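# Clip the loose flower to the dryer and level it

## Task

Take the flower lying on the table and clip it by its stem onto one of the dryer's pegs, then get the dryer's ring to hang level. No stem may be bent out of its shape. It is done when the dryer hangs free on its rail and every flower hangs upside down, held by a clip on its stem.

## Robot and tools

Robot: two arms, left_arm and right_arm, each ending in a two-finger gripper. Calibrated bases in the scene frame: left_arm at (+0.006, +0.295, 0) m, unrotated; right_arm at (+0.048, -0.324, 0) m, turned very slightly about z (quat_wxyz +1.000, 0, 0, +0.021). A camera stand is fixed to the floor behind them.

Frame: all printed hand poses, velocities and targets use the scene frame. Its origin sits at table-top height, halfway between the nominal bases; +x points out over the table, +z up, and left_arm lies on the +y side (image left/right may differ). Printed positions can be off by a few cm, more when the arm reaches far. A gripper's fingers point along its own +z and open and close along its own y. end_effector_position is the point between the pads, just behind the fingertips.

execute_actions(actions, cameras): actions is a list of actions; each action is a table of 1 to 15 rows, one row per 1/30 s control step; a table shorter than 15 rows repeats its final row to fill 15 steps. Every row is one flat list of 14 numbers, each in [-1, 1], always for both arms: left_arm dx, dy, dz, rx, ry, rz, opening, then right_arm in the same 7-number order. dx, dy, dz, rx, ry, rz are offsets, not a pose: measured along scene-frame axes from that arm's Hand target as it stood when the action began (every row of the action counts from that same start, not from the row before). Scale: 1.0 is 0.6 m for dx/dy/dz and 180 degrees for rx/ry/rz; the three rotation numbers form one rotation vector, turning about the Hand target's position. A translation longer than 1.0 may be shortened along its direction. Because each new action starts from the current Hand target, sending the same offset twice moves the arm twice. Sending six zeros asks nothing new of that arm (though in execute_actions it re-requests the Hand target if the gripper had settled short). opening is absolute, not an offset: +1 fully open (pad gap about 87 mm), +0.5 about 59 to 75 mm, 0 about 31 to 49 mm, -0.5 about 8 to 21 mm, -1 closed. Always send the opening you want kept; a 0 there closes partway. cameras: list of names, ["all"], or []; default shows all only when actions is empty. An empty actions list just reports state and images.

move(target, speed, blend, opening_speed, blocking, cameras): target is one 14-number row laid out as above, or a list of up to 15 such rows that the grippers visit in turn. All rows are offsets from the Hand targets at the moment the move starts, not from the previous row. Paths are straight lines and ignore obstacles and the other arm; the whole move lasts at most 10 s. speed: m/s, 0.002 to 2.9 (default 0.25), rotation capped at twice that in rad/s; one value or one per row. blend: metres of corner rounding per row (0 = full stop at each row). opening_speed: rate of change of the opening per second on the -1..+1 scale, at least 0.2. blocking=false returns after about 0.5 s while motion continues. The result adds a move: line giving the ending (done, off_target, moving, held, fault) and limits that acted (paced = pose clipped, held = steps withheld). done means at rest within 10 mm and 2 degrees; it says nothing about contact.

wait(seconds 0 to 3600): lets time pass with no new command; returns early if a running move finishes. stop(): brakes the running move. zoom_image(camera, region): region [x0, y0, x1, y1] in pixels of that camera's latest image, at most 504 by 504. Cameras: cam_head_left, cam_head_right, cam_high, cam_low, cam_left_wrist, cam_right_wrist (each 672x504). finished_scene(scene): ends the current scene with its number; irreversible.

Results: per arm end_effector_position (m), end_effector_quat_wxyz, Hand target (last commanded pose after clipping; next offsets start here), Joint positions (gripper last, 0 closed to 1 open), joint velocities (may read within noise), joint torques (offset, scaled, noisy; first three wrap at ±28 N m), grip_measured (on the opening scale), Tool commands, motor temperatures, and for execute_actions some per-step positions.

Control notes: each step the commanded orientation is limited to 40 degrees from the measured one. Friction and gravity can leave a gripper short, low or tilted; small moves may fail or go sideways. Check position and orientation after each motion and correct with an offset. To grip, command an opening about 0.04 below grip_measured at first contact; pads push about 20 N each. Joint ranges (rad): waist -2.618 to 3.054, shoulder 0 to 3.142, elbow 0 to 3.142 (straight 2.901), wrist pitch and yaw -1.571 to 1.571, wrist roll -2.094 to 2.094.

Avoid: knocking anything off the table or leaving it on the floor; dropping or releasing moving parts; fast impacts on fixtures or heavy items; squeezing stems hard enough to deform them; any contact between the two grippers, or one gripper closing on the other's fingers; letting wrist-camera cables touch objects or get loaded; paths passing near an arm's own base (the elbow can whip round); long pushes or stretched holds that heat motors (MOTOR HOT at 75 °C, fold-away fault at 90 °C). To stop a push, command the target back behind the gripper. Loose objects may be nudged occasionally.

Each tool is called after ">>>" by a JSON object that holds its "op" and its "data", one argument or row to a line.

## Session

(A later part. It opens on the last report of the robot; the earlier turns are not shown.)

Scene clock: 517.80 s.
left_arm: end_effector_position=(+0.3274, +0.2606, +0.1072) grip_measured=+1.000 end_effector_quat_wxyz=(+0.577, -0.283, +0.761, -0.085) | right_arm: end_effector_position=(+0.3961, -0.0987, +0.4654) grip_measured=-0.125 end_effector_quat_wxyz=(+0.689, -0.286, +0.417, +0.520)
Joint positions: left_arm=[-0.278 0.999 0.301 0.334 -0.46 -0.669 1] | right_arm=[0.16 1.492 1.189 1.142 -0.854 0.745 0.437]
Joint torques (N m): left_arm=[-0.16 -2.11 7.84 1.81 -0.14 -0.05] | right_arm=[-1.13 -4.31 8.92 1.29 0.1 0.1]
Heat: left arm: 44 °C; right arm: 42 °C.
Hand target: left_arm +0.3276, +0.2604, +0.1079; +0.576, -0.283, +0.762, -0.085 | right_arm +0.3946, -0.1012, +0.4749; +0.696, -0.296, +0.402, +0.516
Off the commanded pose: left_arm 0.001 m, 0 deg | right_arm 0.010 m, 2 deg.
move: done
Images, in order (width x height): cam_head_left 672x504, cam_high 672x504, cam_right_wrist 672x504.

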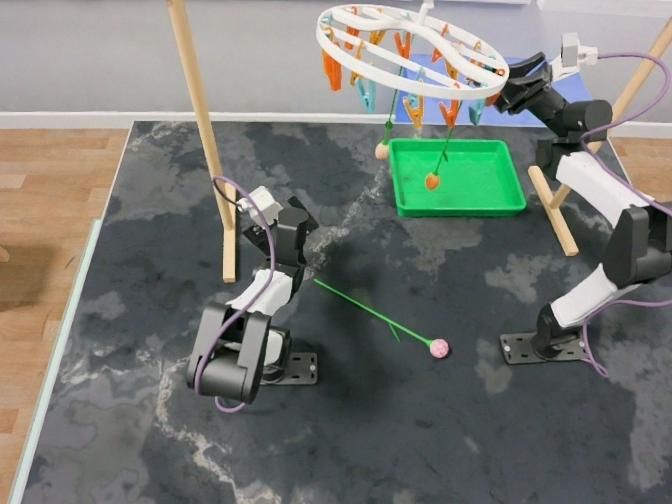

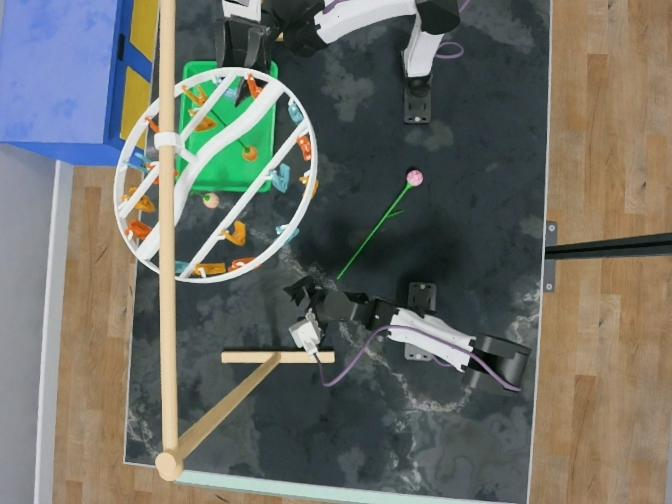

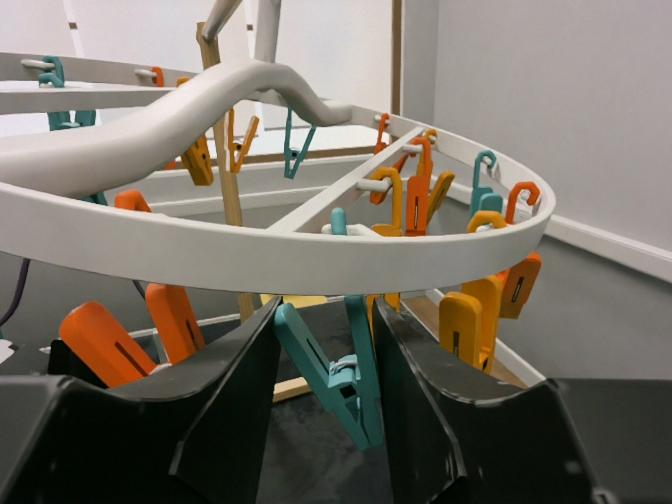

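>>> {"op": "move", "data": {
  "target": [
    [0,0,0,0,0,0,1, 0,0,0,0,0,0,0.25],
    [0,0,0,0,0,0,1, -0.0412,-0.1232,-0.075,0,0,0,0.25],
    [0,0,0,0,0,0,1, -0.141,0.1187,-0.3082,-0.2947,0.1603,-0.1153,0.25]
  ],
  "speed": [0.06,0.06,0.2],
  "blend": [0,0.02,0],
  "cameras": ["cam_right_wrist","cam_high","cam_head_right","cam_head_left"]
}}

Scene clock: 571.27 s.
left_arm: end_effector_position=(+0.3274, +0.2606, +0.1072) grip_measured=+1.000 end_effector_quat_wxyz=(+0.577, -0.283, +0.761, -0.085) | right_arm: end_effector_position=(+0.3071, -0.0329, +0.2787) grip_measured=+0.250 end_effector_quat_wxyz=(+0.445, -0.374, +0.786, +0.211)
Joint positions: left_arm=[-0.278 0.999 0.301 0.334 -0.46 -0.669 1] | right_arm=[0.782 1.327 1.383 -0.599 -0.053 -0.035 0.625]
Joint torques (N m): left_arm=[-0.2 -2.06 7.9 1.77 -0.07 0.03] | right_arm=[0.08 -3.54 10.26 2.07 0.05 0.22]
Heat: left arm: 45 °C; right arm: 44 °C.
Hand target: left_arm +0.3276, +0.2604, +0.1079; +0.576, -0.283, +0.762, -0.085 | right_arm +0.3101, -0.0301, +0.2899; +0.454, -0.365, +0.785, +0.212
Off the commanded pose: left_arm 0.001 m, 0 deg | right_arm 0.012 m, 1 deg.
move: off_target (right_arm)
Images, in order (width x height): cam_head_left 672x504, cam_head_right 672x504, cam_high 672x504, cam_right_wrist 672x504.

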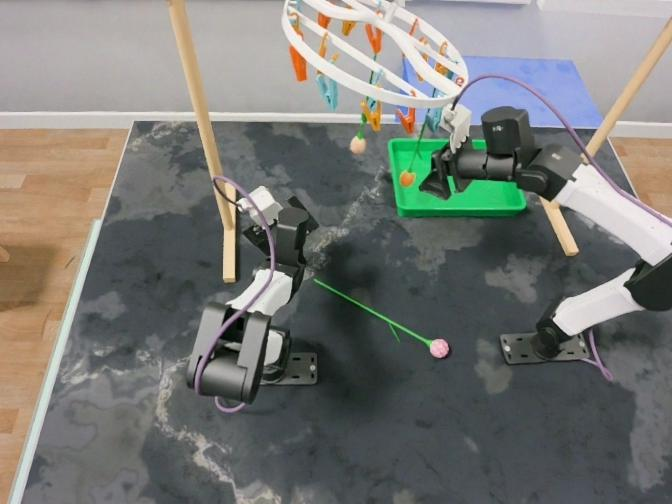

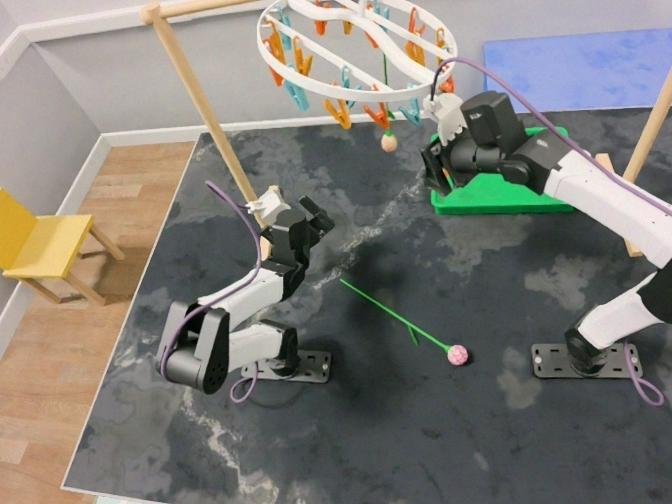

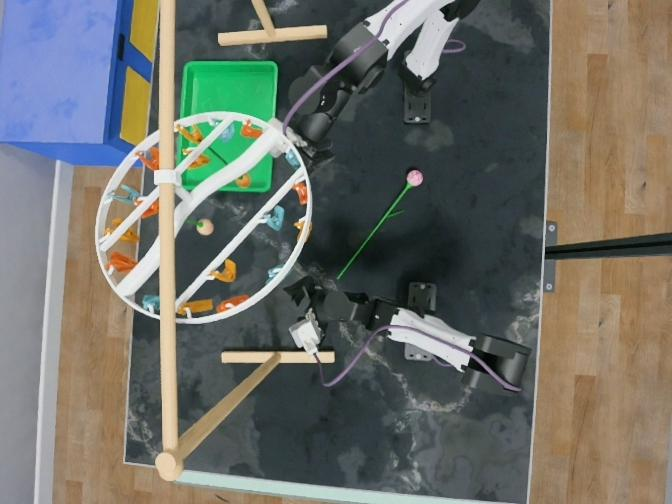

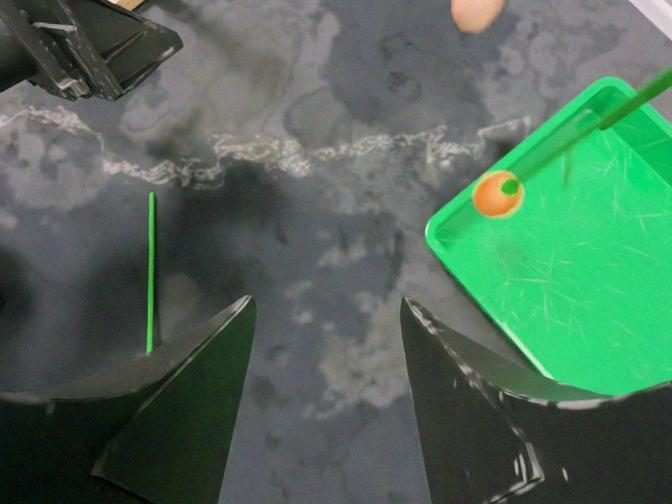

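>>> {"op": "execute_actions", "data": {
  "actions": [],
  "cameras": ["all"]
}}

Scene clock: 595.57 s.
left_arm: end_effector_position=(+0.3274, +0.2606, +0.1072) grip_measured=+1.000 end_effector_quat_wxyz=(+0.577, -0.283, +0.761, -0.085) | right_arm: end_effector_position=(+0.3071, -0.0328, +0.2789) grip_measured=+0.250 end_effector_quat_wxyz=(+0.445, -0.374, +0.786, +0.211)
Joint positions: left_arm=[-0.278 0.999 0.301 0.334 -0.46 -0.669 1] | right_arm=[0.782 1.327 1.384 -0.599 -0.053 -0.034 0.625]
Joint velocities: within noise
Joint torques (N m): left_arm=[-0.23 -1.99 7.71 1.83 -0.07 -0.01] | right_arm=[0.1 -3.55 10.17 2.1 0.05 0.21]
Motor temperatures (°C): left_arm=[25 28 45 40 25 27 22] | right_arm=[24 29 44 34 22 23 23]
Heat: left arm: 45 °C; right arm: 44 °C.
Hand target: left_arm +0.3276, +0.2604, +0.1079; +0.576, -0.283, +0.762, -0.085 | right_arm +0.3100, -0.0300, +0.2899; +0.453, -0.365, +0.785, +0.212
Tool commands: left_gripper/opening=+1.0 right_gripper/opening=+0.25
Off the commanded pose: left_arm 0.001 m, 0 deg | right_arm 0.012 m, 1 deg.

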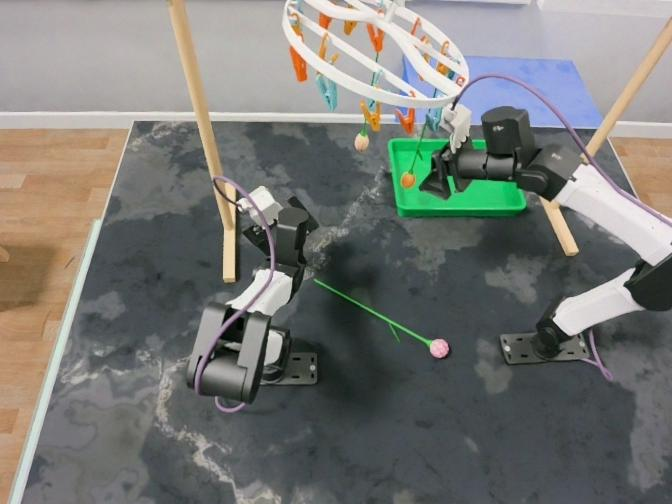

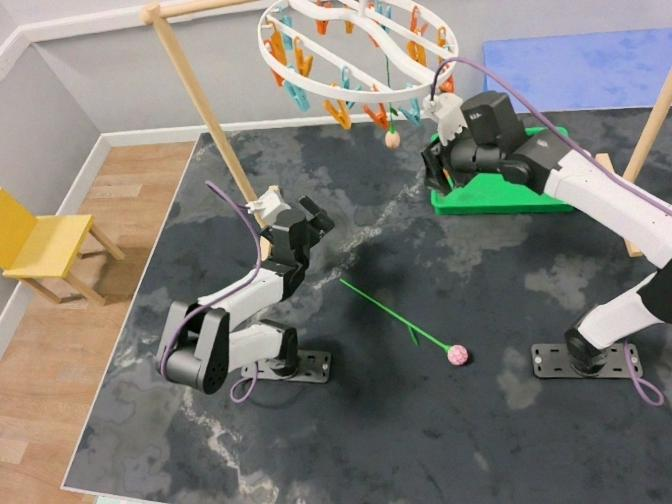

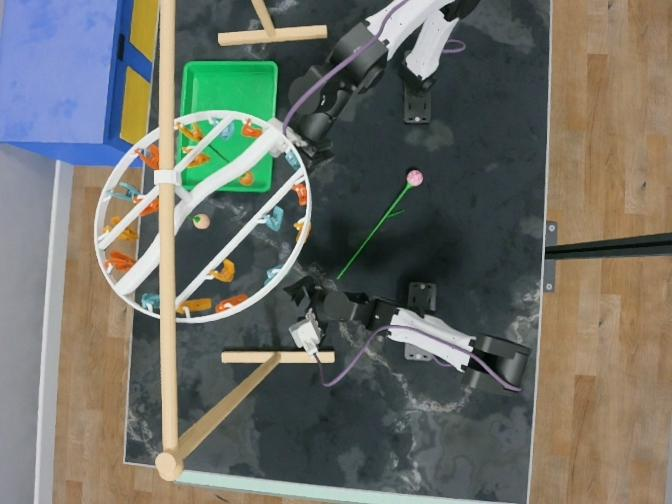

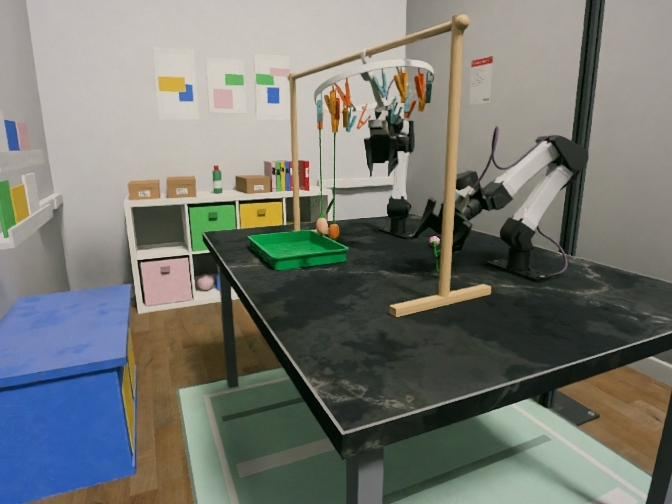

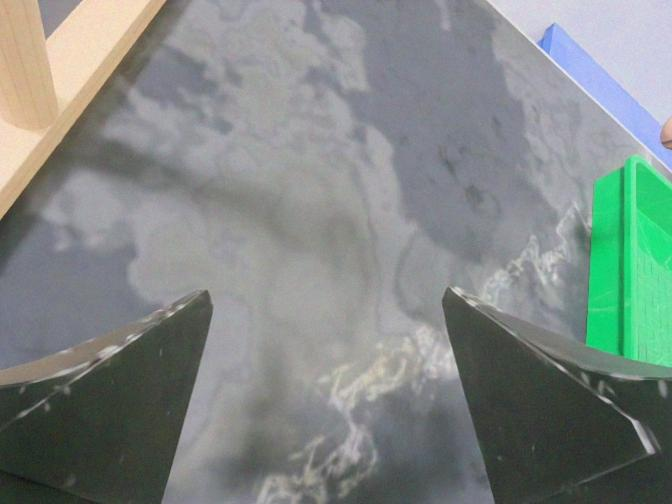

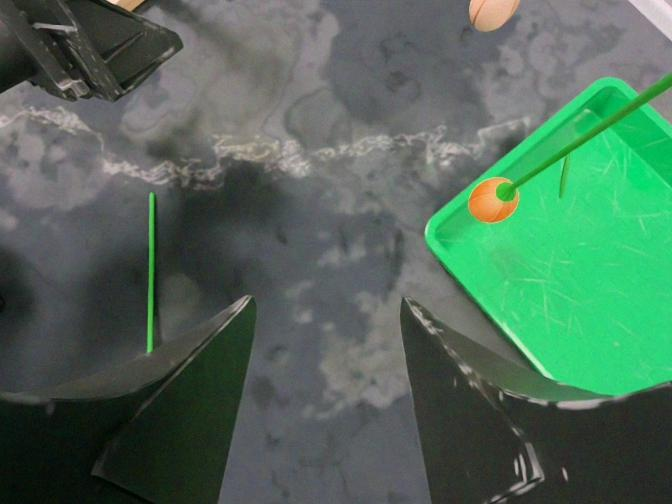

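>>> {"op": "move", "data": {
  "target": [
    [0,0,0,0,0,0,1,-0.2,0.1,-0.2167,-0.1522,0.1211,0.0161,0.25],
    [0,0,0,0,0,0,1,-0.2783,0.1517,-0.3333,-0.2173,0.1729,0.0156,0.25]
  ],
  "speed": 0.2,
  "blend": [0.04, 0],
  "cameras": ["cam_right_wrist", "cam_head_left"]
}}

Scene clock: 622.00 s.
left_arm: end_effector_position=(+0.3274, +0.2606, +0.1072) grip_measured=+1.000 end_effector_quat_wxyz=(+0.577, -0.283, +0.761, -0.085) | right_arm: end_effector_position=(+0.1459, +0.0560, +0.0858) grip_measured=+0.250 end_effector_quat_wxyz=(+0.083, -0.446, +0.891, +0.033)
Joint positions: left_arm=[-0.278 0.999 0.301 0.334 -0.46 -0.669 1] | right_arm=[1.274 2.039 1.759 -1.131 0.08 0.382 0.625]
Joint torques (N m): left_arm=[0.09 -2 7.82 1.76 -0.04 -0.01] | right_arm=[-0.01 -8.18 9.1 0.58 -0.18 0.17]
Heat: left arm: 45 °C; right arm: 44 °C.
Hand target: left_arm +0.3276, +0.2604, +0.1079; +0.576, -0.283, +0.762, -0.085 | right_arm +0.1430, +0.0609, +0.0899; +0.079, -0.444, +0.892, +0.039
Off the commanded pose: left_arm 0.001 m, 0 deg | right_arm 0.007 m, 1 deg.
move: done
Images, in order (width x height): cam_head_left 672x504, cam_right_wrist 672x504.

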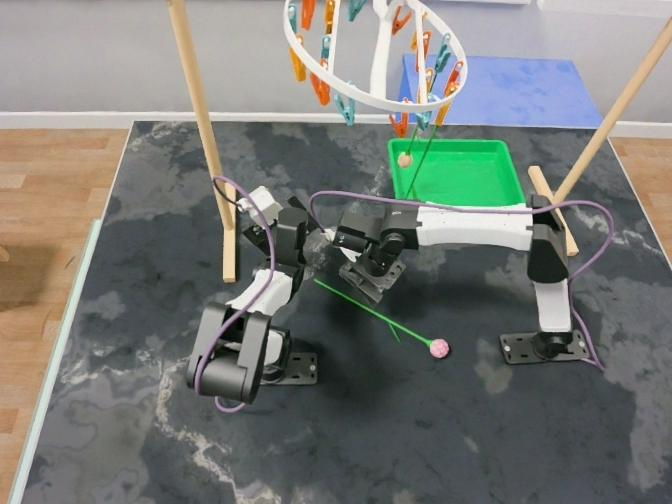

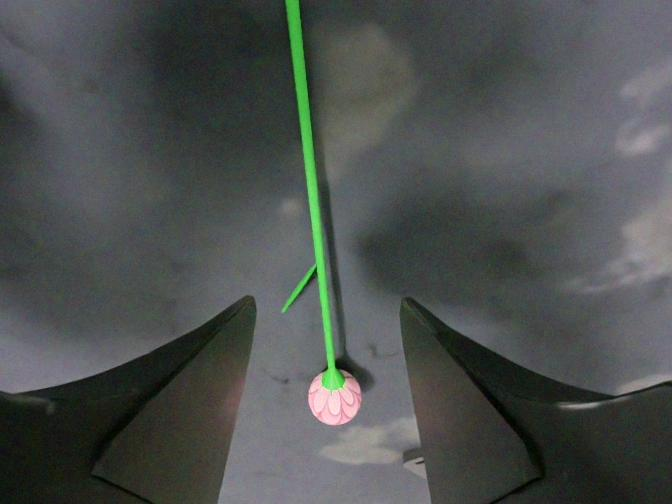

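>>> {"op": "move", "data": {
  "target": [
    [0,0,0,0,0,0,1,-0.0168,0.0115,-0.0667,0,0,0.0133,0.25],
    [0,0,0,0,0,0,1,-0.0168,0.0115,-0.1225,0,0,0.0133,0.25]
  ],
  "speed": [0.15, 0.08],
  "blend": [0.01, 0],
  "cameras": ["cam_right_wrist", "cam_high"]
}}

Scene clock: 647.20 s.
left_arm: end_effector_position=(+0.3274, +0.2606, +0.1072) grip_measured=+1.000 end_effector_quat_wxyz=(+0.577, -0.283, +0.761, -0.085) | right_arm: end_effector_position=(+0.1362, +0.0649, +0.0224) grip_measured=+0.250 end_effector_quat_wxyz=(+0.080, -0.458, +0.884, +0.035)
Joint positions: left_arm=[-0.278 0.999 0.301 0.334 -0.46 -0.669 1] | right_arm=[1.301 2.104 1.603 -0.911 0.077 0.382 0.625]
Joint torques (N m): left_arm=[0.05 -2.11 7.66 1.78 -0.09 0.03] | right_arm=[0.12 -8.69 5.08 1.05 -0.17 0]
Heat: left arm: 45 °C; right arm: 44 °C.
Hand target: left_arm +0.3276, +0.2604, +0.1079; +0.576, -0.283, +0.762, -0.085 | right_arm +0.1331, +0.0679, +0.0164; +0.078, -0.462, +0.882, +0.041
Off the commanded pose: left_arm 0.001 m, 0 deg | right_arm 0.007 m, 1 deg.
move: done
Images, in order (width x height): cam_high 672x504, cam_right_wrist 672x504.

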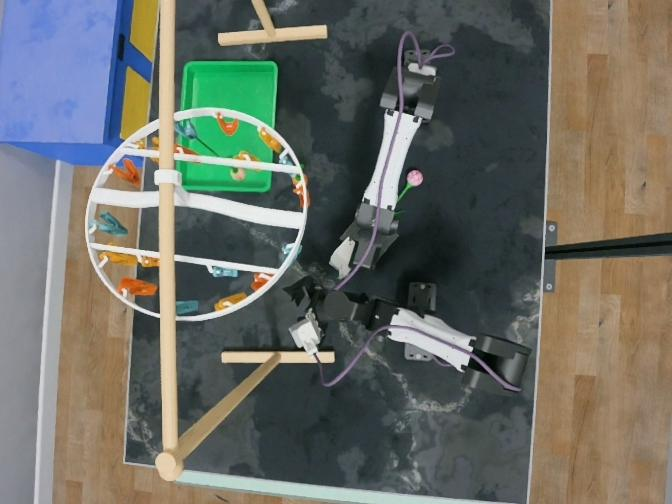

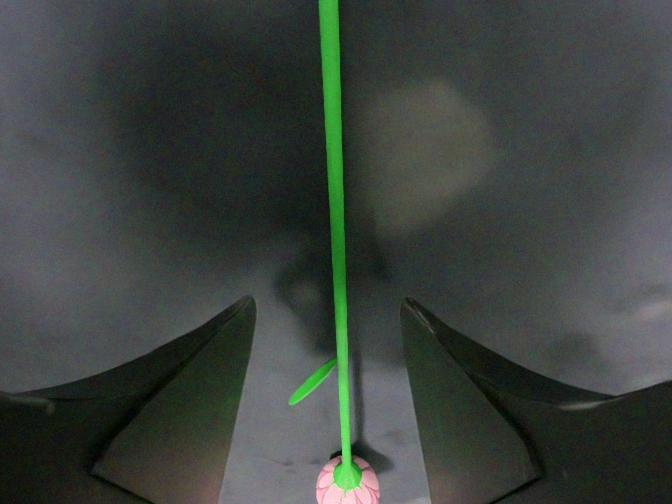

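>>> {"op": "move", "data": {
  "target": [0,0,0,0,0,0,1,0,0,-0.0183,0,0,0,0.25],
  "speed": 0.06,
  "cameras": ["cam_high", "cam_right_wrist"]
}}

>>> {"op": "move", "data": {
  "target": [0,0,0,0,0,0,1,0,0,0,0,0,0,-1],
  "opening_speed": 0.6,
  "cameras": ["cam_high", "cam_right_wrist"]
}}

Scene clock: 660.00 s.
left_arm: end_effector_position=(+0.3274, +0.2606, +0.1072) grip_measured=+1.000 end_effector_quat_wxyz=(+0.577, -0.283, +0.761, -0.085) | right_arm: end_effector_position=(+0.1363, +0.0653, +0.0114) grip_measured=+0.250 end_effector_quat_wxyz=(+0.081, -0.458, +0.884, +0.035)
Joint positions: left_arm=[-0.278 0.999 0.301 0.334 -0.46 -0.669 1] | right_arm=[1.301 2.117 1.577 -0.872 0.077 0.382 0.625]
Joint torques (N m): left_arm=[-0.03 -2.03 7.9 1.79 -0.08 0] | right_arm=[0.09 -8.7 5.03 1.04 -0.17 0]
Heat: left arm: 45 °C; right arm: 43 °C.
Hand target: left_arm +0.3276, +0.2604, +0.1079; +0.576, -0.283, +0.762, -0.085 | right_arm +0.1331, +0.0679, +0.0056; +0.078, -0.462, +0.882, +0.041
Off the commanded pose: left_arm 0.001 m, 0 deg | right_arm 0.007 m, 1 deg.
move: done

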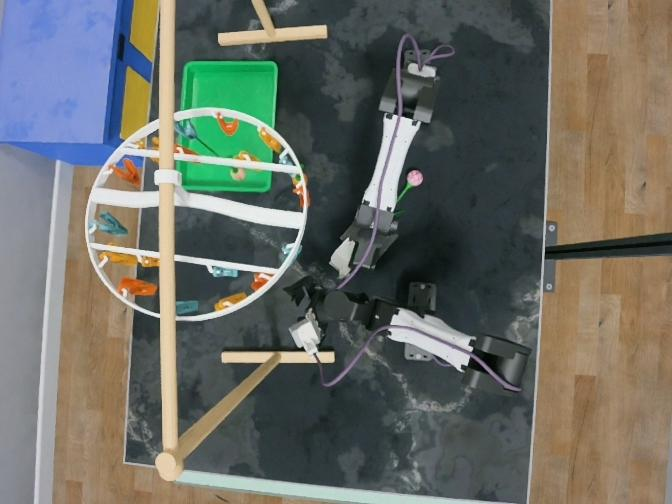

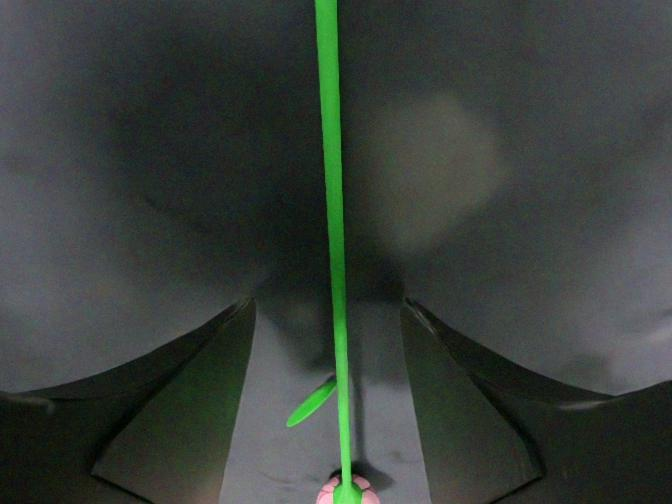

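Scene clock: 662.30 s.
left_arm: end_effector_position=(+0.3274, +0.2606, +0.1072) grip_measured=+1.000 end_effector_quat_wxyz=(+0.577, -0.283, +0.761, -0.085) | right_arm: end_effector_position=(+0.1363, +0.0655, +0.0114) grip_measured=-0.798 end_effector_quat_wxyz=(+0.081, -0.458, +0.884, +0.035)
Joint positions: left_arm=[-0.278 0.999 0.301 0.334 -0.46 -0.669 1] | right_arm=[1.301 2.117 1.577 -0.872 0.077 0.382 0.101]
Joint torques (N m): left_arm=[-0.03 -1.81 7.79 1.78 -0.07 0.02] | right_arm=[0.1 -8.73 5.01 1.07 -0.16 0]
Heat: left arm: 45 °C; right arm: 43 °C.
Hand target: left_arm +0.3276, +0.2604, +0.1079; +0.576, -0.283, +0.762, -0.085 | right_arm +0.1331, +0.0680, +0.0056; +0.078, -0.462, +0.882, +0.041
Off the commanded pose: left_arm 0.001 m, 0 deg | right_arm 0.007 m, 1 deg.
move: done

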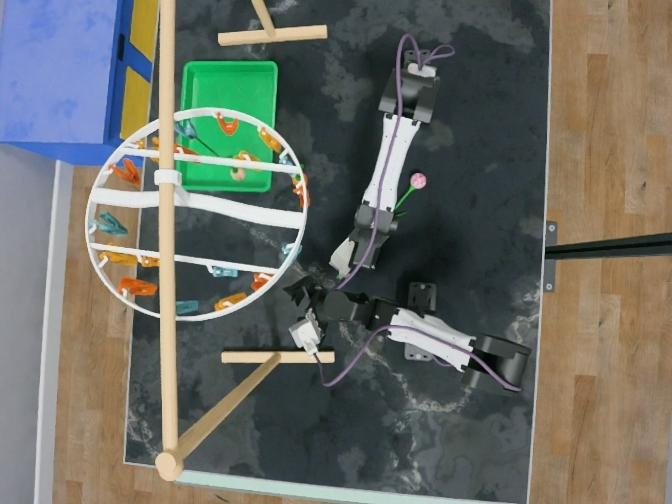

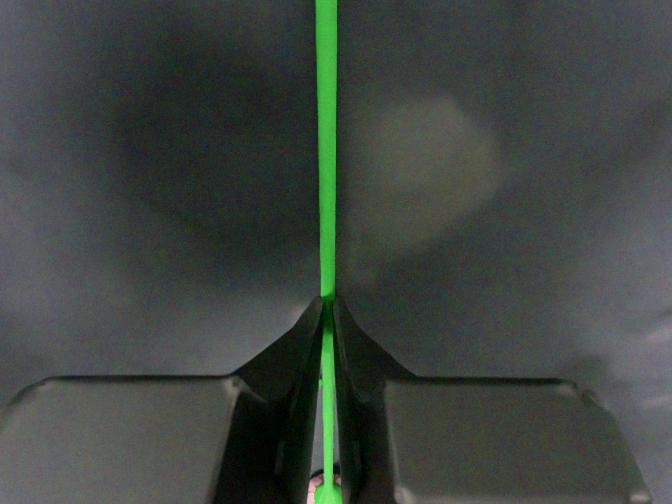

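>>> {"op": "move", "data": {
  "target": [
    [0,0,0,0,0,0,1,0,0,0,0,0,0,0.3],
    [0,0,0,0,0,0,1,0,0,0.15,0,0,0,0.3],
    [0,0,0,0,0,0,1,0.0615,-0.0133,0.2907,0.1535,-0.1130,-0.0178,0.3],
    [0,0,0,0,0,0,1,0.1115,-0.03,0.424,0.3502,-0.2674,-0.0246,0.3],
    [0,0,0,0,0,0,1,0.1023,-0.1033,0.6973,0.5073,-0.4707,-0.0518,0.3]
  ],
  "speed": [0.1, 0.12, 0.25, 0.25, 0.2],
  "blend": [0, 0.03, 0.05, 0.05, 0],
  "opening_speed": 0.6,
  "cameras": ["cam_head_left", "cam_head_right", "cam_right_wrist", "cam_high"]
}}

Scene clock: 816.70 s.
left_arm: end_effector_position=(+0.3274, +0.2606, +0.1072) grip_measured=+1.000 end_effector_quat_wxyz=(+0.577, -0.283, +0.761, -0.085) | right_arm: end_effector_position=(+0.1955, +0.0171, +0.3947) grip_measured=+0.300 end_effector_quat_wxyz=(+0.853, -0.181, +0.397, +0.287)
Joint positions: left_arm=[-0.278 0.999 0.301 0.334 -0.46 -0.669 1] | right_arm=[1.422 1.313 0.65 1.467 0.539 -0.594 0.65]
Joint torques (N m): left_arm=[-0.05 -1.73 7.84 1.79 -0.08 0] | right_arm=[-0.81 -2.92 9.06 2.33 -0.51 0]
Motor temperatures (°C): left_arm=[25 27 46 40 25 27 22] | right_arm=[24 37 40 32 22 23 24]
Heat: left arm: 46 °C; right arm: 40 °C.
Hand target: left_arm +0.3276, +0.2604, +0.1079; +0.576, -0.283, +0.762, -0.085 | right_arm +0.1944, +0.0061, +0.4240; +0.869, -0.130, +0.365, +0.308
Off the commanded pose: left_arm 0.001 m, 0 deg | right_arm 0.031 m, 8 deg.
joint sent to its limit (right arm) — joint 4 (wrist pitch), upper limit. The joint targets still meet the commanded pose.
move: off_target (right_arm)
Images, in order (width x height): cam_head_left 672x504, cam_head_right 672x504, cam_high 672x504, cam_right_wrist 672x504.

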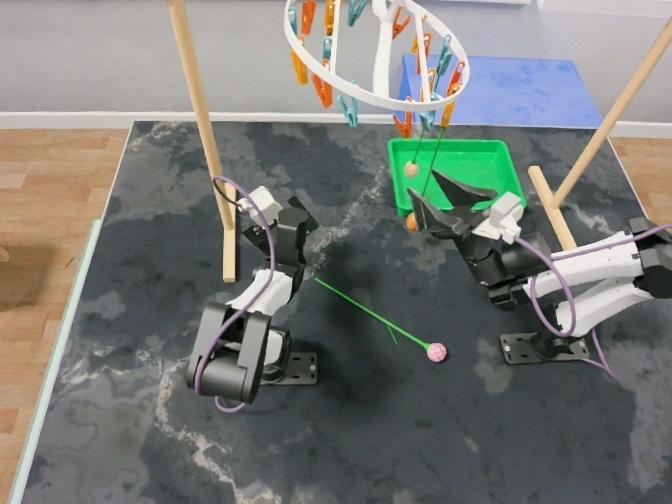

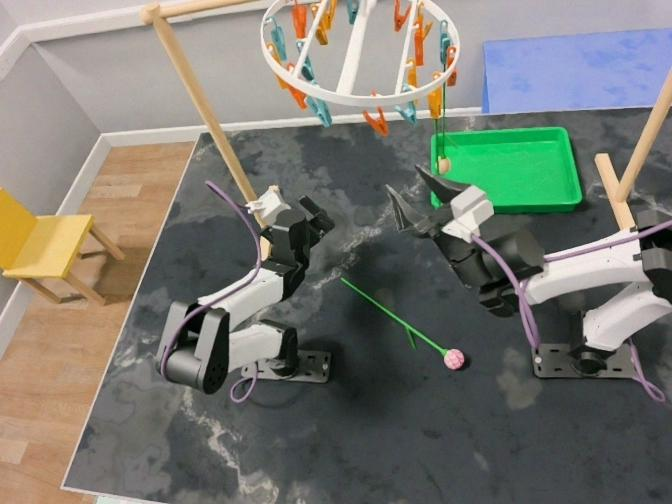

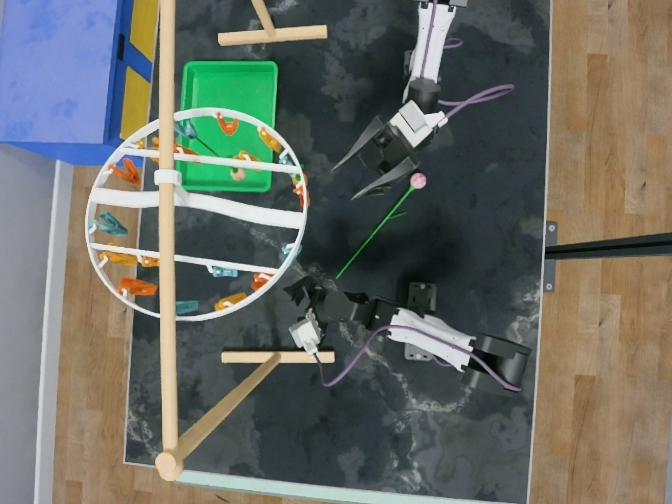

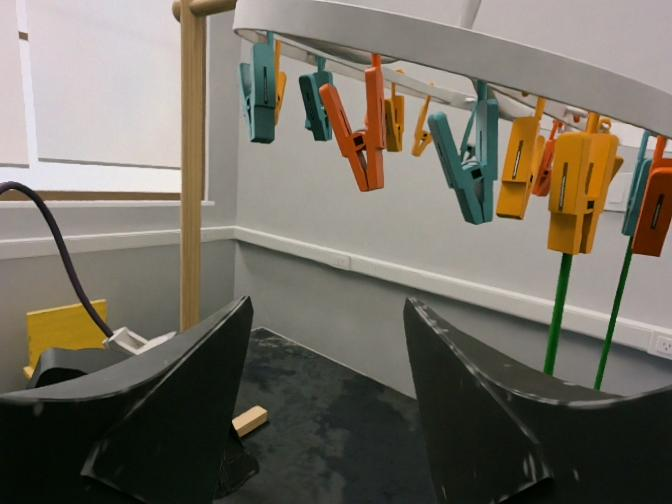

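>>> {"op": "move", "data": {
  "target": [0,0,0,0,0,0,1,-0.0157,-0.0085,0.0333,-0.0433,0.0535,0,0.15],
  "speed": 0.15,
  "cameras": ["cam_right_wrist"]
}}

Scene clock: 851.40 s.
left_arm: end_effector_position=(+0.3274, +0.2606, +0.1072) grip_measured=+1.000 end_effector_quat_wxyz=(+0.577, -0.283, +0.761, -0.085) | right_arm: end_effector_position=(+0.1858, +0.0073, +0.4277) grip_measured=+0.150 end_effector_quat_wxyz=(+0.824, -0.182, +0.458, +0.279)
Joint positions: left_arm=[-0.278 0.999 0.301 0.334 -0.46 -0.669 1] | right_arm=[1.505 1.169 0.798 1.105 0.695 -0.575 0.575]
Joint torques (N m): left_arm=[-0.17 -1.87 7.62 1.78 -0.12 0.02] | right_arm=[0.13 -4.16 9.5 1.08 -0.27 0.19]
Heat: left arm: 46 °C; right arm: 42 °C.
Hand target: left_arm +0.3276, +0.2604, +0.1079; +0.576, -0.283, +0.762, -0.085 | right_arm +0.1851, +0.0010, +0.4438; +0.824, -0.162, +0.457, +0.292
Off the commanded pose: left_arm 0.001 m, 0 deg | right_arm 0.017 m, 3 deg.
move: off_target (right_arm)

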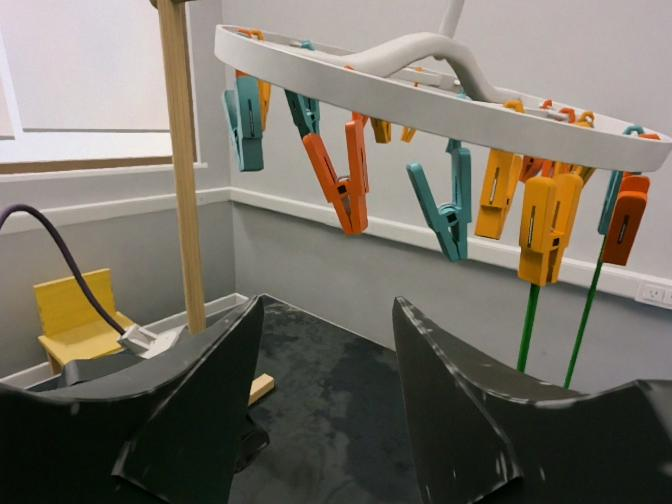

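>>> {"op": "move", "data": {
  "target": [
    [0,0,0,0,0,0,1,0.0968,0.0725,0.0787,0,0,0,0.15],
    [0,0,0,0,0,0,1,0.0968,0.0725,0.0787,0,0,0,-0.25]
  ],
  "speed": [0.1, 0.1],
  "opening_speed": 0.6,
  "cameras": ["cam_right_wrist"]
}}

Scene clock: 881.93 s.
left_arm: end_effector_position=(+0.3274, +0.2606, +0.1072) grip_measured=+1.000 end_effector_quat_wxyz=(+0.577, -0.283, +0.761, -0.085) | right_arm: end_effector_position=(+0.2432, +0.0432, +0.4798) grip_measured=-0.249 end_effector_quat_wxyz=(+0.823, -0.167, +0.463, +0.282)
Joint positions: left_arm=[-0.278 0.999 0.301 0.334 -0.46 -0.669 1] | right_arm=[1.301 1.328 1.129 0.851 0.559 -0.4 0.376]
Joint torques (N m): left_arm=[-0.13 -2.19 7.75 1.8 -0.11 0.05] | right_arm=[-0.73 -3.52 9.68 1.29 -0.51 0.18]
Motor temperatures (°C): left_arm=[25 27 46 40 25 27 22] | right_arm=[24 32 45 32 22 23 23]
Heat: left arm: 46 °C; right arm: 45 °C.
Hand target: left_arm +0.3276, +0.2604, +0.1079; +0.576, -0.283, +0.762, -0.085 | right_arm +0.2430, +0.0445, +0.4912; +0.824, -0.162, +0.457, +0.292
Off the commanded pose: left_arm 0.001 m, 0 deg | right_arm 0.011 m, 1 deg.
move: off_target (right_arm); target 2's new opening was sent with right_arm's hand 0.011 m and 1 deg from that target

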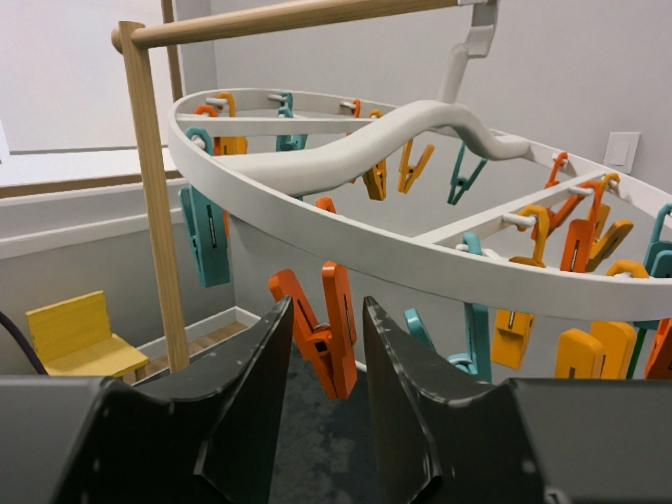

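>>> {"op": "move", "data": {
  "target": [
    [0,0,0,0,0,0,1,0,0,0,0,0,0,0.15],
    [0,0,0,0,0,0,1,0.0115,0.0177,-0.004,0,0,0,0.15],
    [0,0,0,0,0,0,1,0.0115,0.0177,-0.004,0,0,0,-0.25]
  ],
  "speed": [0.1, 0.08, 0.08],
  "opening_speed": 0.8,
  "cameras": ["cam_right_wrist"]
}}

Scene clock: 911.40 s.
left_arm: end_effector_position=(+0.3274, +0.2606, +0.1072) grip_measured=+1.000 end_effector_quat_wxyz=(+0.577, -0.283, +0.761, -0.085) | right_arm: end_effector_position=(+0.2498, +0.0556, +0.4746) grip_measured=-0.242 end_effector_quat_wxyz=(+0.821, -0.173, +0.466, +0.281)
Joint positions: left_arm=[-0.278 0.999 0.301 0.334 -0.46 -0.669 1] | right_arm=[1.286 1.372 1.154 0.851 0.544 -0.389 0.379]
Joint torques (N m): left_arm=[-0.1 -1.94 7.73 1.77 -0.12 -0.01] | right_arm=[-0.8 -3.93 9.73 1.49 -0.46 0.18]
Heat: left arm: 46 °C; right arm: 46 °C.
Hand target: left_arm +0.3276, +0.2604, +0.1079; +0.576, -0.283, +0.762, -0.085 | right_arm +0.2499, +0.0551, +0.4888; +0.824, -0.162, +0.457, +0.292
Off the commanded pose: left_arm 0.001 m, 0 deg | right_arm 0.014 m, 2 deg.
move: off_target (right_arm); target 3's new opening was sent with right_arm's hand 0.014 m and 2 deg from that target

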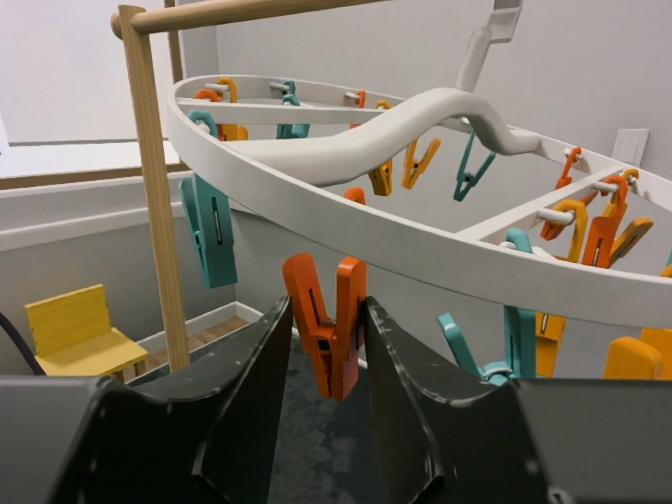

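>>> {"op": "move", "data": {
  "target": [
    [0,0,0,0,0,0,1,0,0,0,0,0,0,-0.38],
    [0,0,0,0,0,0,1,0.0053,-0.0380,0,0,0,0.0194,-0.38],
    [0,0,0,0,0,0,1,0.0155,-0.0737,0,0,0,0.0378,-0.38],
    [0,0,0,0,0,0,1,0.0307,-0.1075,0,0,0,0.0567,-0.38],
    [0,0,0,0,0,0,1,0.0503,-0.1390,0,0,0,0.0756,-0.38],
    [0,0,0,0,0,0,1,0.0742,-0.1673,0,0,0,0.0939,-0.38],
    [0,0,0,0,0,0,1,0.1017,-0.1922,0,0,0,0.1128,-0.38],
    [0,0,0,0,0,0,1,0.1323,-0.2128,0,0,0,0.1311,-0.38],
    [0,0,0,0,0,0,1,0.1488,-0.2217,0,0,0,0.1406,-0.38]
  ],
  "speed": 0.045,
  "blend": [0, 0.01, 0.01, 0.01, 0.01, 0.01, 0.01, 0.01, 0],
  "opening_speed": 0.5,
  "cameras": ["cam_right_wrist", "cam_high", "cam_head_left"]
}}

Scene clock: 934.57 s.
left_arm: end_effector_position=(+0.3274, +0.2606, +0.1072) grip_measured=+1.000 end_effector_quat_wxyz=(+0.577, -0.283, +0.761, -0.085) | right_arm: end_effector_position=(+0.3437, -0.0765, +0.4709) grip_measured=-0.380 end_effector_quat_wxyz=(+0.730, -0.251, +0.434, +0.465)
Joint positions: left_arm=[-0.278 0.999 0.301 0.334 -0.46 -0.669 1] | right_arm=[0.364 1.203 1.026 0.815 -0.581 0.429 0.31]
Joint torques (N m): left_arm=[-0.1 -1.95 7.68 1.75 -0.1 -0.03] | right_arm=[-0.73 -2.66 9.78 1.77 -0.05 0.1]
Heat: left arm: 46 °C; right arm: 44 °C.
Hand target: left_arm +0.3276, +0.2604, +0.1079; +0.576, -0.283, +0.762, -0.085 | right_arm +0.3392, -0.0780, +0.4888; +0.740, -0.258, +0.410, +0.466
Off the commanded pose: left_arm 0.001 m, 0 deg | right_arm 0.019 m, 3 deg.
move: off_target (right_arm); blend cut to 0.0075 m at target 8
Images, in order (width x height): cam_head_left 672x504, cam_high 672x504, cam_right_wrist 672x504.

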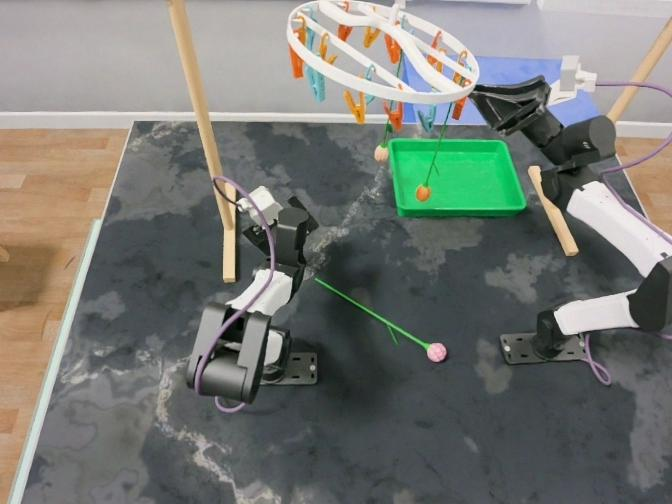

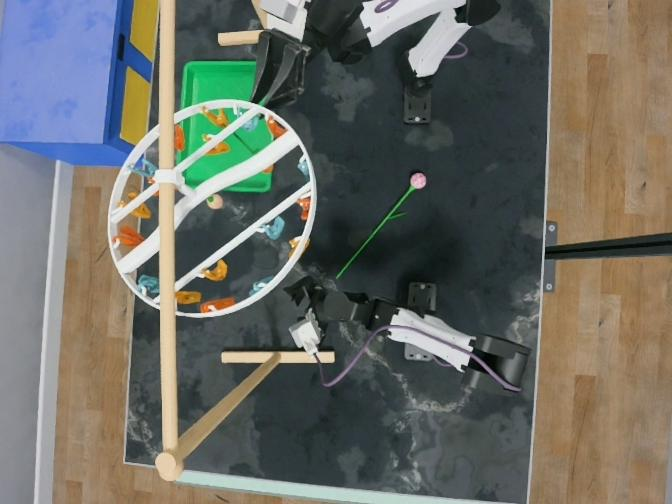

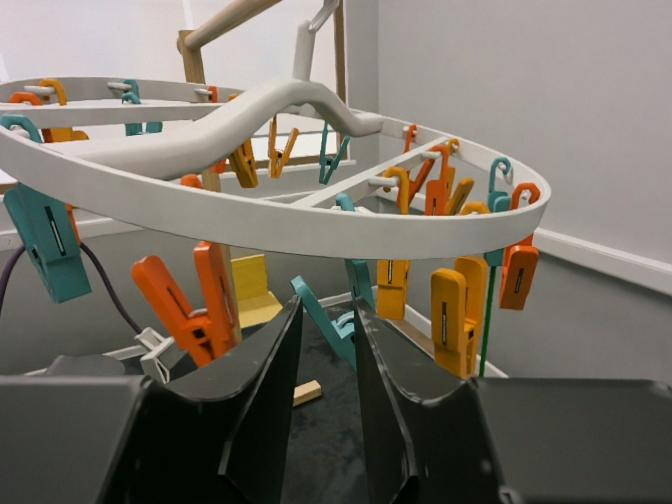

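>>> {"op": "move", "data": {
  "target": [0,0,0,0,0,0,1,0.0667,-0.0267,0,0,0,0,-0.38],
  "speed": 0.05,
  "cameras": ["cam_right_wrist", "cam_high"]
}}

Scene clock: 998.10 s.
left_arm: end_effector_position=(+0.3274, +0.2606, +0.1072) grip_measured=+1.000 end_effector_quat_wxyz=(+0.577, -0.283, +0.761, -0.085) | right_arm: end_effector_position=(+0.3834, -0.0927, +0.4731) grip_measured=-0.380 end_effector_quat_wxyz=(+0.731, -0.248, +0.432, +0.467)
Joint positions: left_arm=[-0.278 0.999 0.301 0.334 -0.46 -0.669 1] | right_arm=[0.251 1.339 1.11 0.924 -0.666 0.523 0.31]
Joint torques (N m): left_arm=[-0.02 -1.99 7.77 1.74 -0.11 0] | right_arm=[-0.73 -3.66 9.58 1.66 -0.02 0.07]
Heat: left arm: 46 °C; right arm: 45 °C.
Hand target: left_arm +0.3276, +0.2604, +0.1079; +0.576, -0.283, +0.762, -0.085 | right_arm +0.3793, -0.0939, +0.4887; +0.740, -0.258, +0.410, +0.466
Off the commanded pose: left_arm 0.001 m, 0 deg | right_arm 0.016 m, 3 deg.
move: off_target (right_arm)
Images, in order (width x height): cam_high 672x504, cam_right_wrist 672x504.

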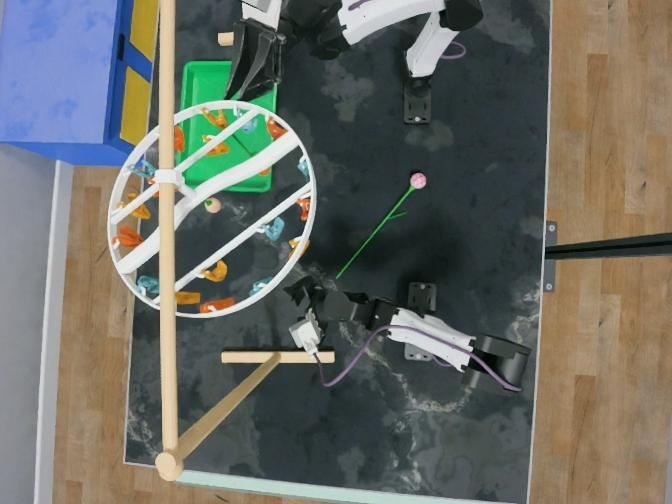

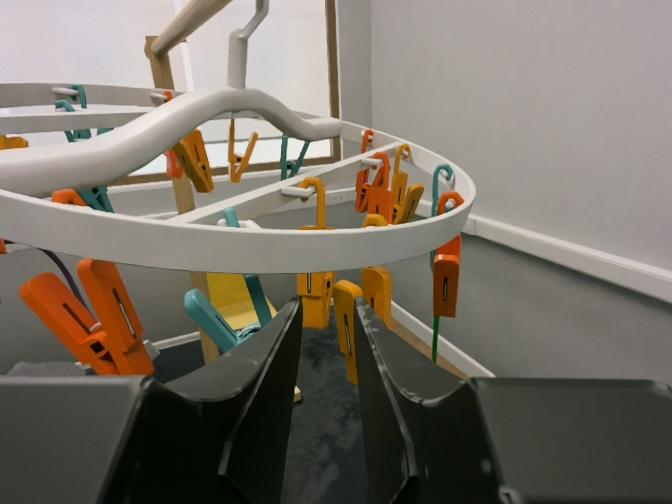

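>>> {"op": "move", "data": {
  "target": [
    [0,0,0,0,0,0,1,-0.0667,-0.1283,-0.0833,0,0,0,-0.38],
    [0,0,0,0,0,0,1,-0.1155,-0.0435,-0.1928,0,0,-0.0467,-0.38],
    [0,0,0,0,0,0,1,-0.1655,0.0732,-0.2428,0,0,-0.08,-0.38],
    [0,0,0,0,0,0,1,-0.2822,0.1898,-0.2278,0,0,-0.1244,-0.38],
    [0,0,0,0,0,0,1,-0.3238,0.1615,-0.0778,0,0,-0.1356,0.2]
  ],
  "speed": [0.12, 0.2, 0.2, 0.2, 0.15],
  "blend": [0.02, 0.02, 0.02, 0.02, 0],
  "cameras": ["cam_right_wrist", "cam_high"]
}}

Scene clock: 1145.70 s.
left_arm: end_effector_position=(+0.3274, +0.2606, +0.1072) grip_measured=+1.000 end_effector_quat_wxyz=(+0.577, -0.283, +0.761, -0.085) | right_arm: end_effector_position=(+0.1854, +0.0054, +0.4301) grip_measured=+0.199 end_effector_quat_wxyz=(+0.821, -0.177, +0.456, +0.295)
Joint positions: left_arm=[-0.278 0.999 0.301 0.334 -0.46 -0.669 1] | right_arm=[1.497 1.153 0.793 1.093 0.679 -0.539 0.6]
Joint torques (N m): left_arm=[0.02 -1.92 7.73 1.81 -0.1 0] | right_arm=[0.17 -2.92 9.51 1.11 -0.27 0]
Heat: left arm: 47 °C; right arm: 46 °C.
Hand target: left_arm +0.3276, +0.2604, +0.1079; +0.576, -0.283, +0.762, -0.085 | right_arm +0.1850, +0.0030, +0.4421; +0.822, -0.166, +0.455, +0.299
Off the commanded pose: left_arm 0.001 m, 0 deg | right_arm 0.012 m, 1 deg.
move: off_target (right_arm); target 5's new opening was sent with right_arm's hand 0.012 m and 1 deg from that target
Images, in order (width x height): cam_high 672x504, cam_right_wrist 672x504.

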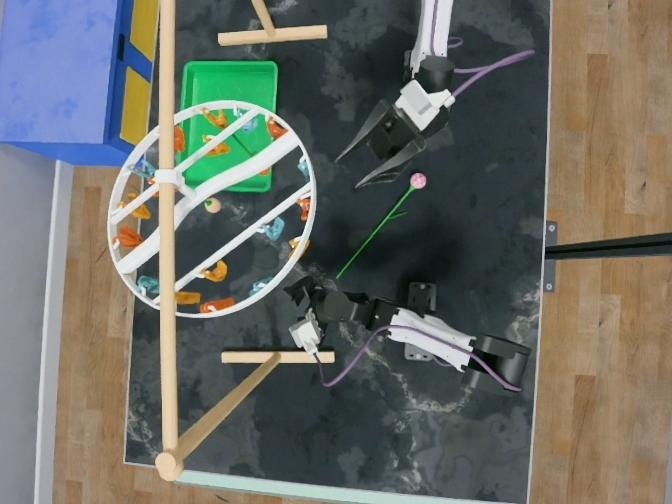

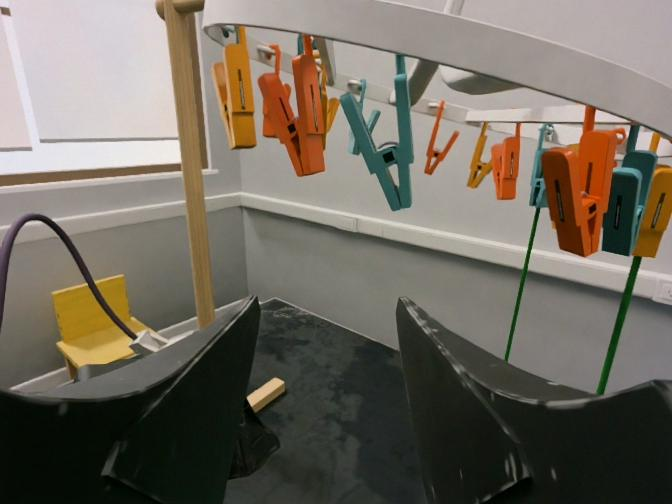

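>>> {"op": "move", "data": {
  "target": [
    [0,0,0,0,0,0,1,0.0518,0.0958,0.0857,0,0,-0.0167,0.15],
    [0,0,0,0,0,0,1,0.1083,0.1383,0.1298,0,0,-0.0167,0.15],
    [0,0,0,0,0,0,1,0.1083,0.1383,0.1298,0,0,-0.0167,-0.25]
  ],
  "speed": [0.15, 0.08, 0.08],
  "blend": [0.01, 0, 0],
  "opening_speed": 0.7,
  "cameras": ["cam_right_wrist"]
}}

Scene clock: 1221.10 s.
left_arm: end_effector_position=(+0.3274, +0.2606, +0.1072) grip_measured=+1.000 end_effector_quat_wxyz=(+0.577, -0.283, +0.761, -0.085) | right_arm: end_effector_position=(+0.2502, +0.0852, +0.5091) grip_measured=-0.240 end_effector_quat_wxyz=(+0.828, -0.159, +0.466, +0.267)
Joint positions: left_arm=[-0.278 0.999 0.301 0.334 -0.46 -0.669 1] | right_arm=[1.324 1.517 1.4 0.793 0.605 -0.445 0.38]
Joint torques (N m): left_arm=[-0.06 -1.95 7.8 1.8 -0.14 -0.02] | right_arm=[-0.62 -4.93 9.54 1.25 -0.51 0.17]
Heat: left arm: 47 °C; right arm: 48 °C.
Hand target: left_arm +0.3276, +0.2604, +0.1079; +0.576, -0.283, +0.762, -0.085 | right_arm +0.2499, +0.0860, +0.5199; +0.830, -0.154, +0.460, +0.277
Off the commanded pose: left_arm 0.001 m, 0 deg | right_arm 0.011 m, 1 deg.
move: off_target (right_arm)

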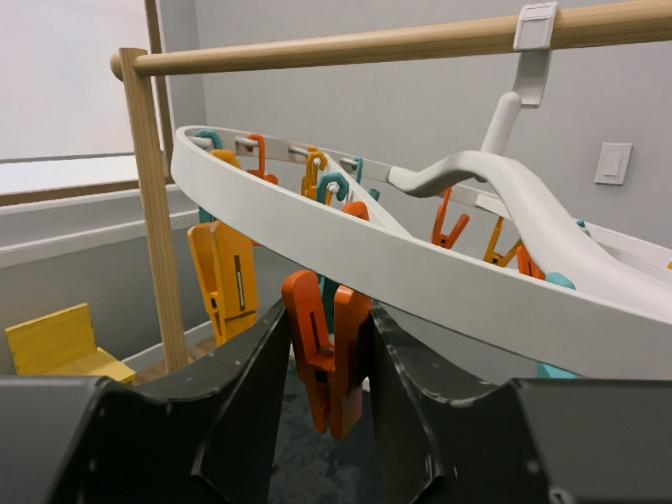

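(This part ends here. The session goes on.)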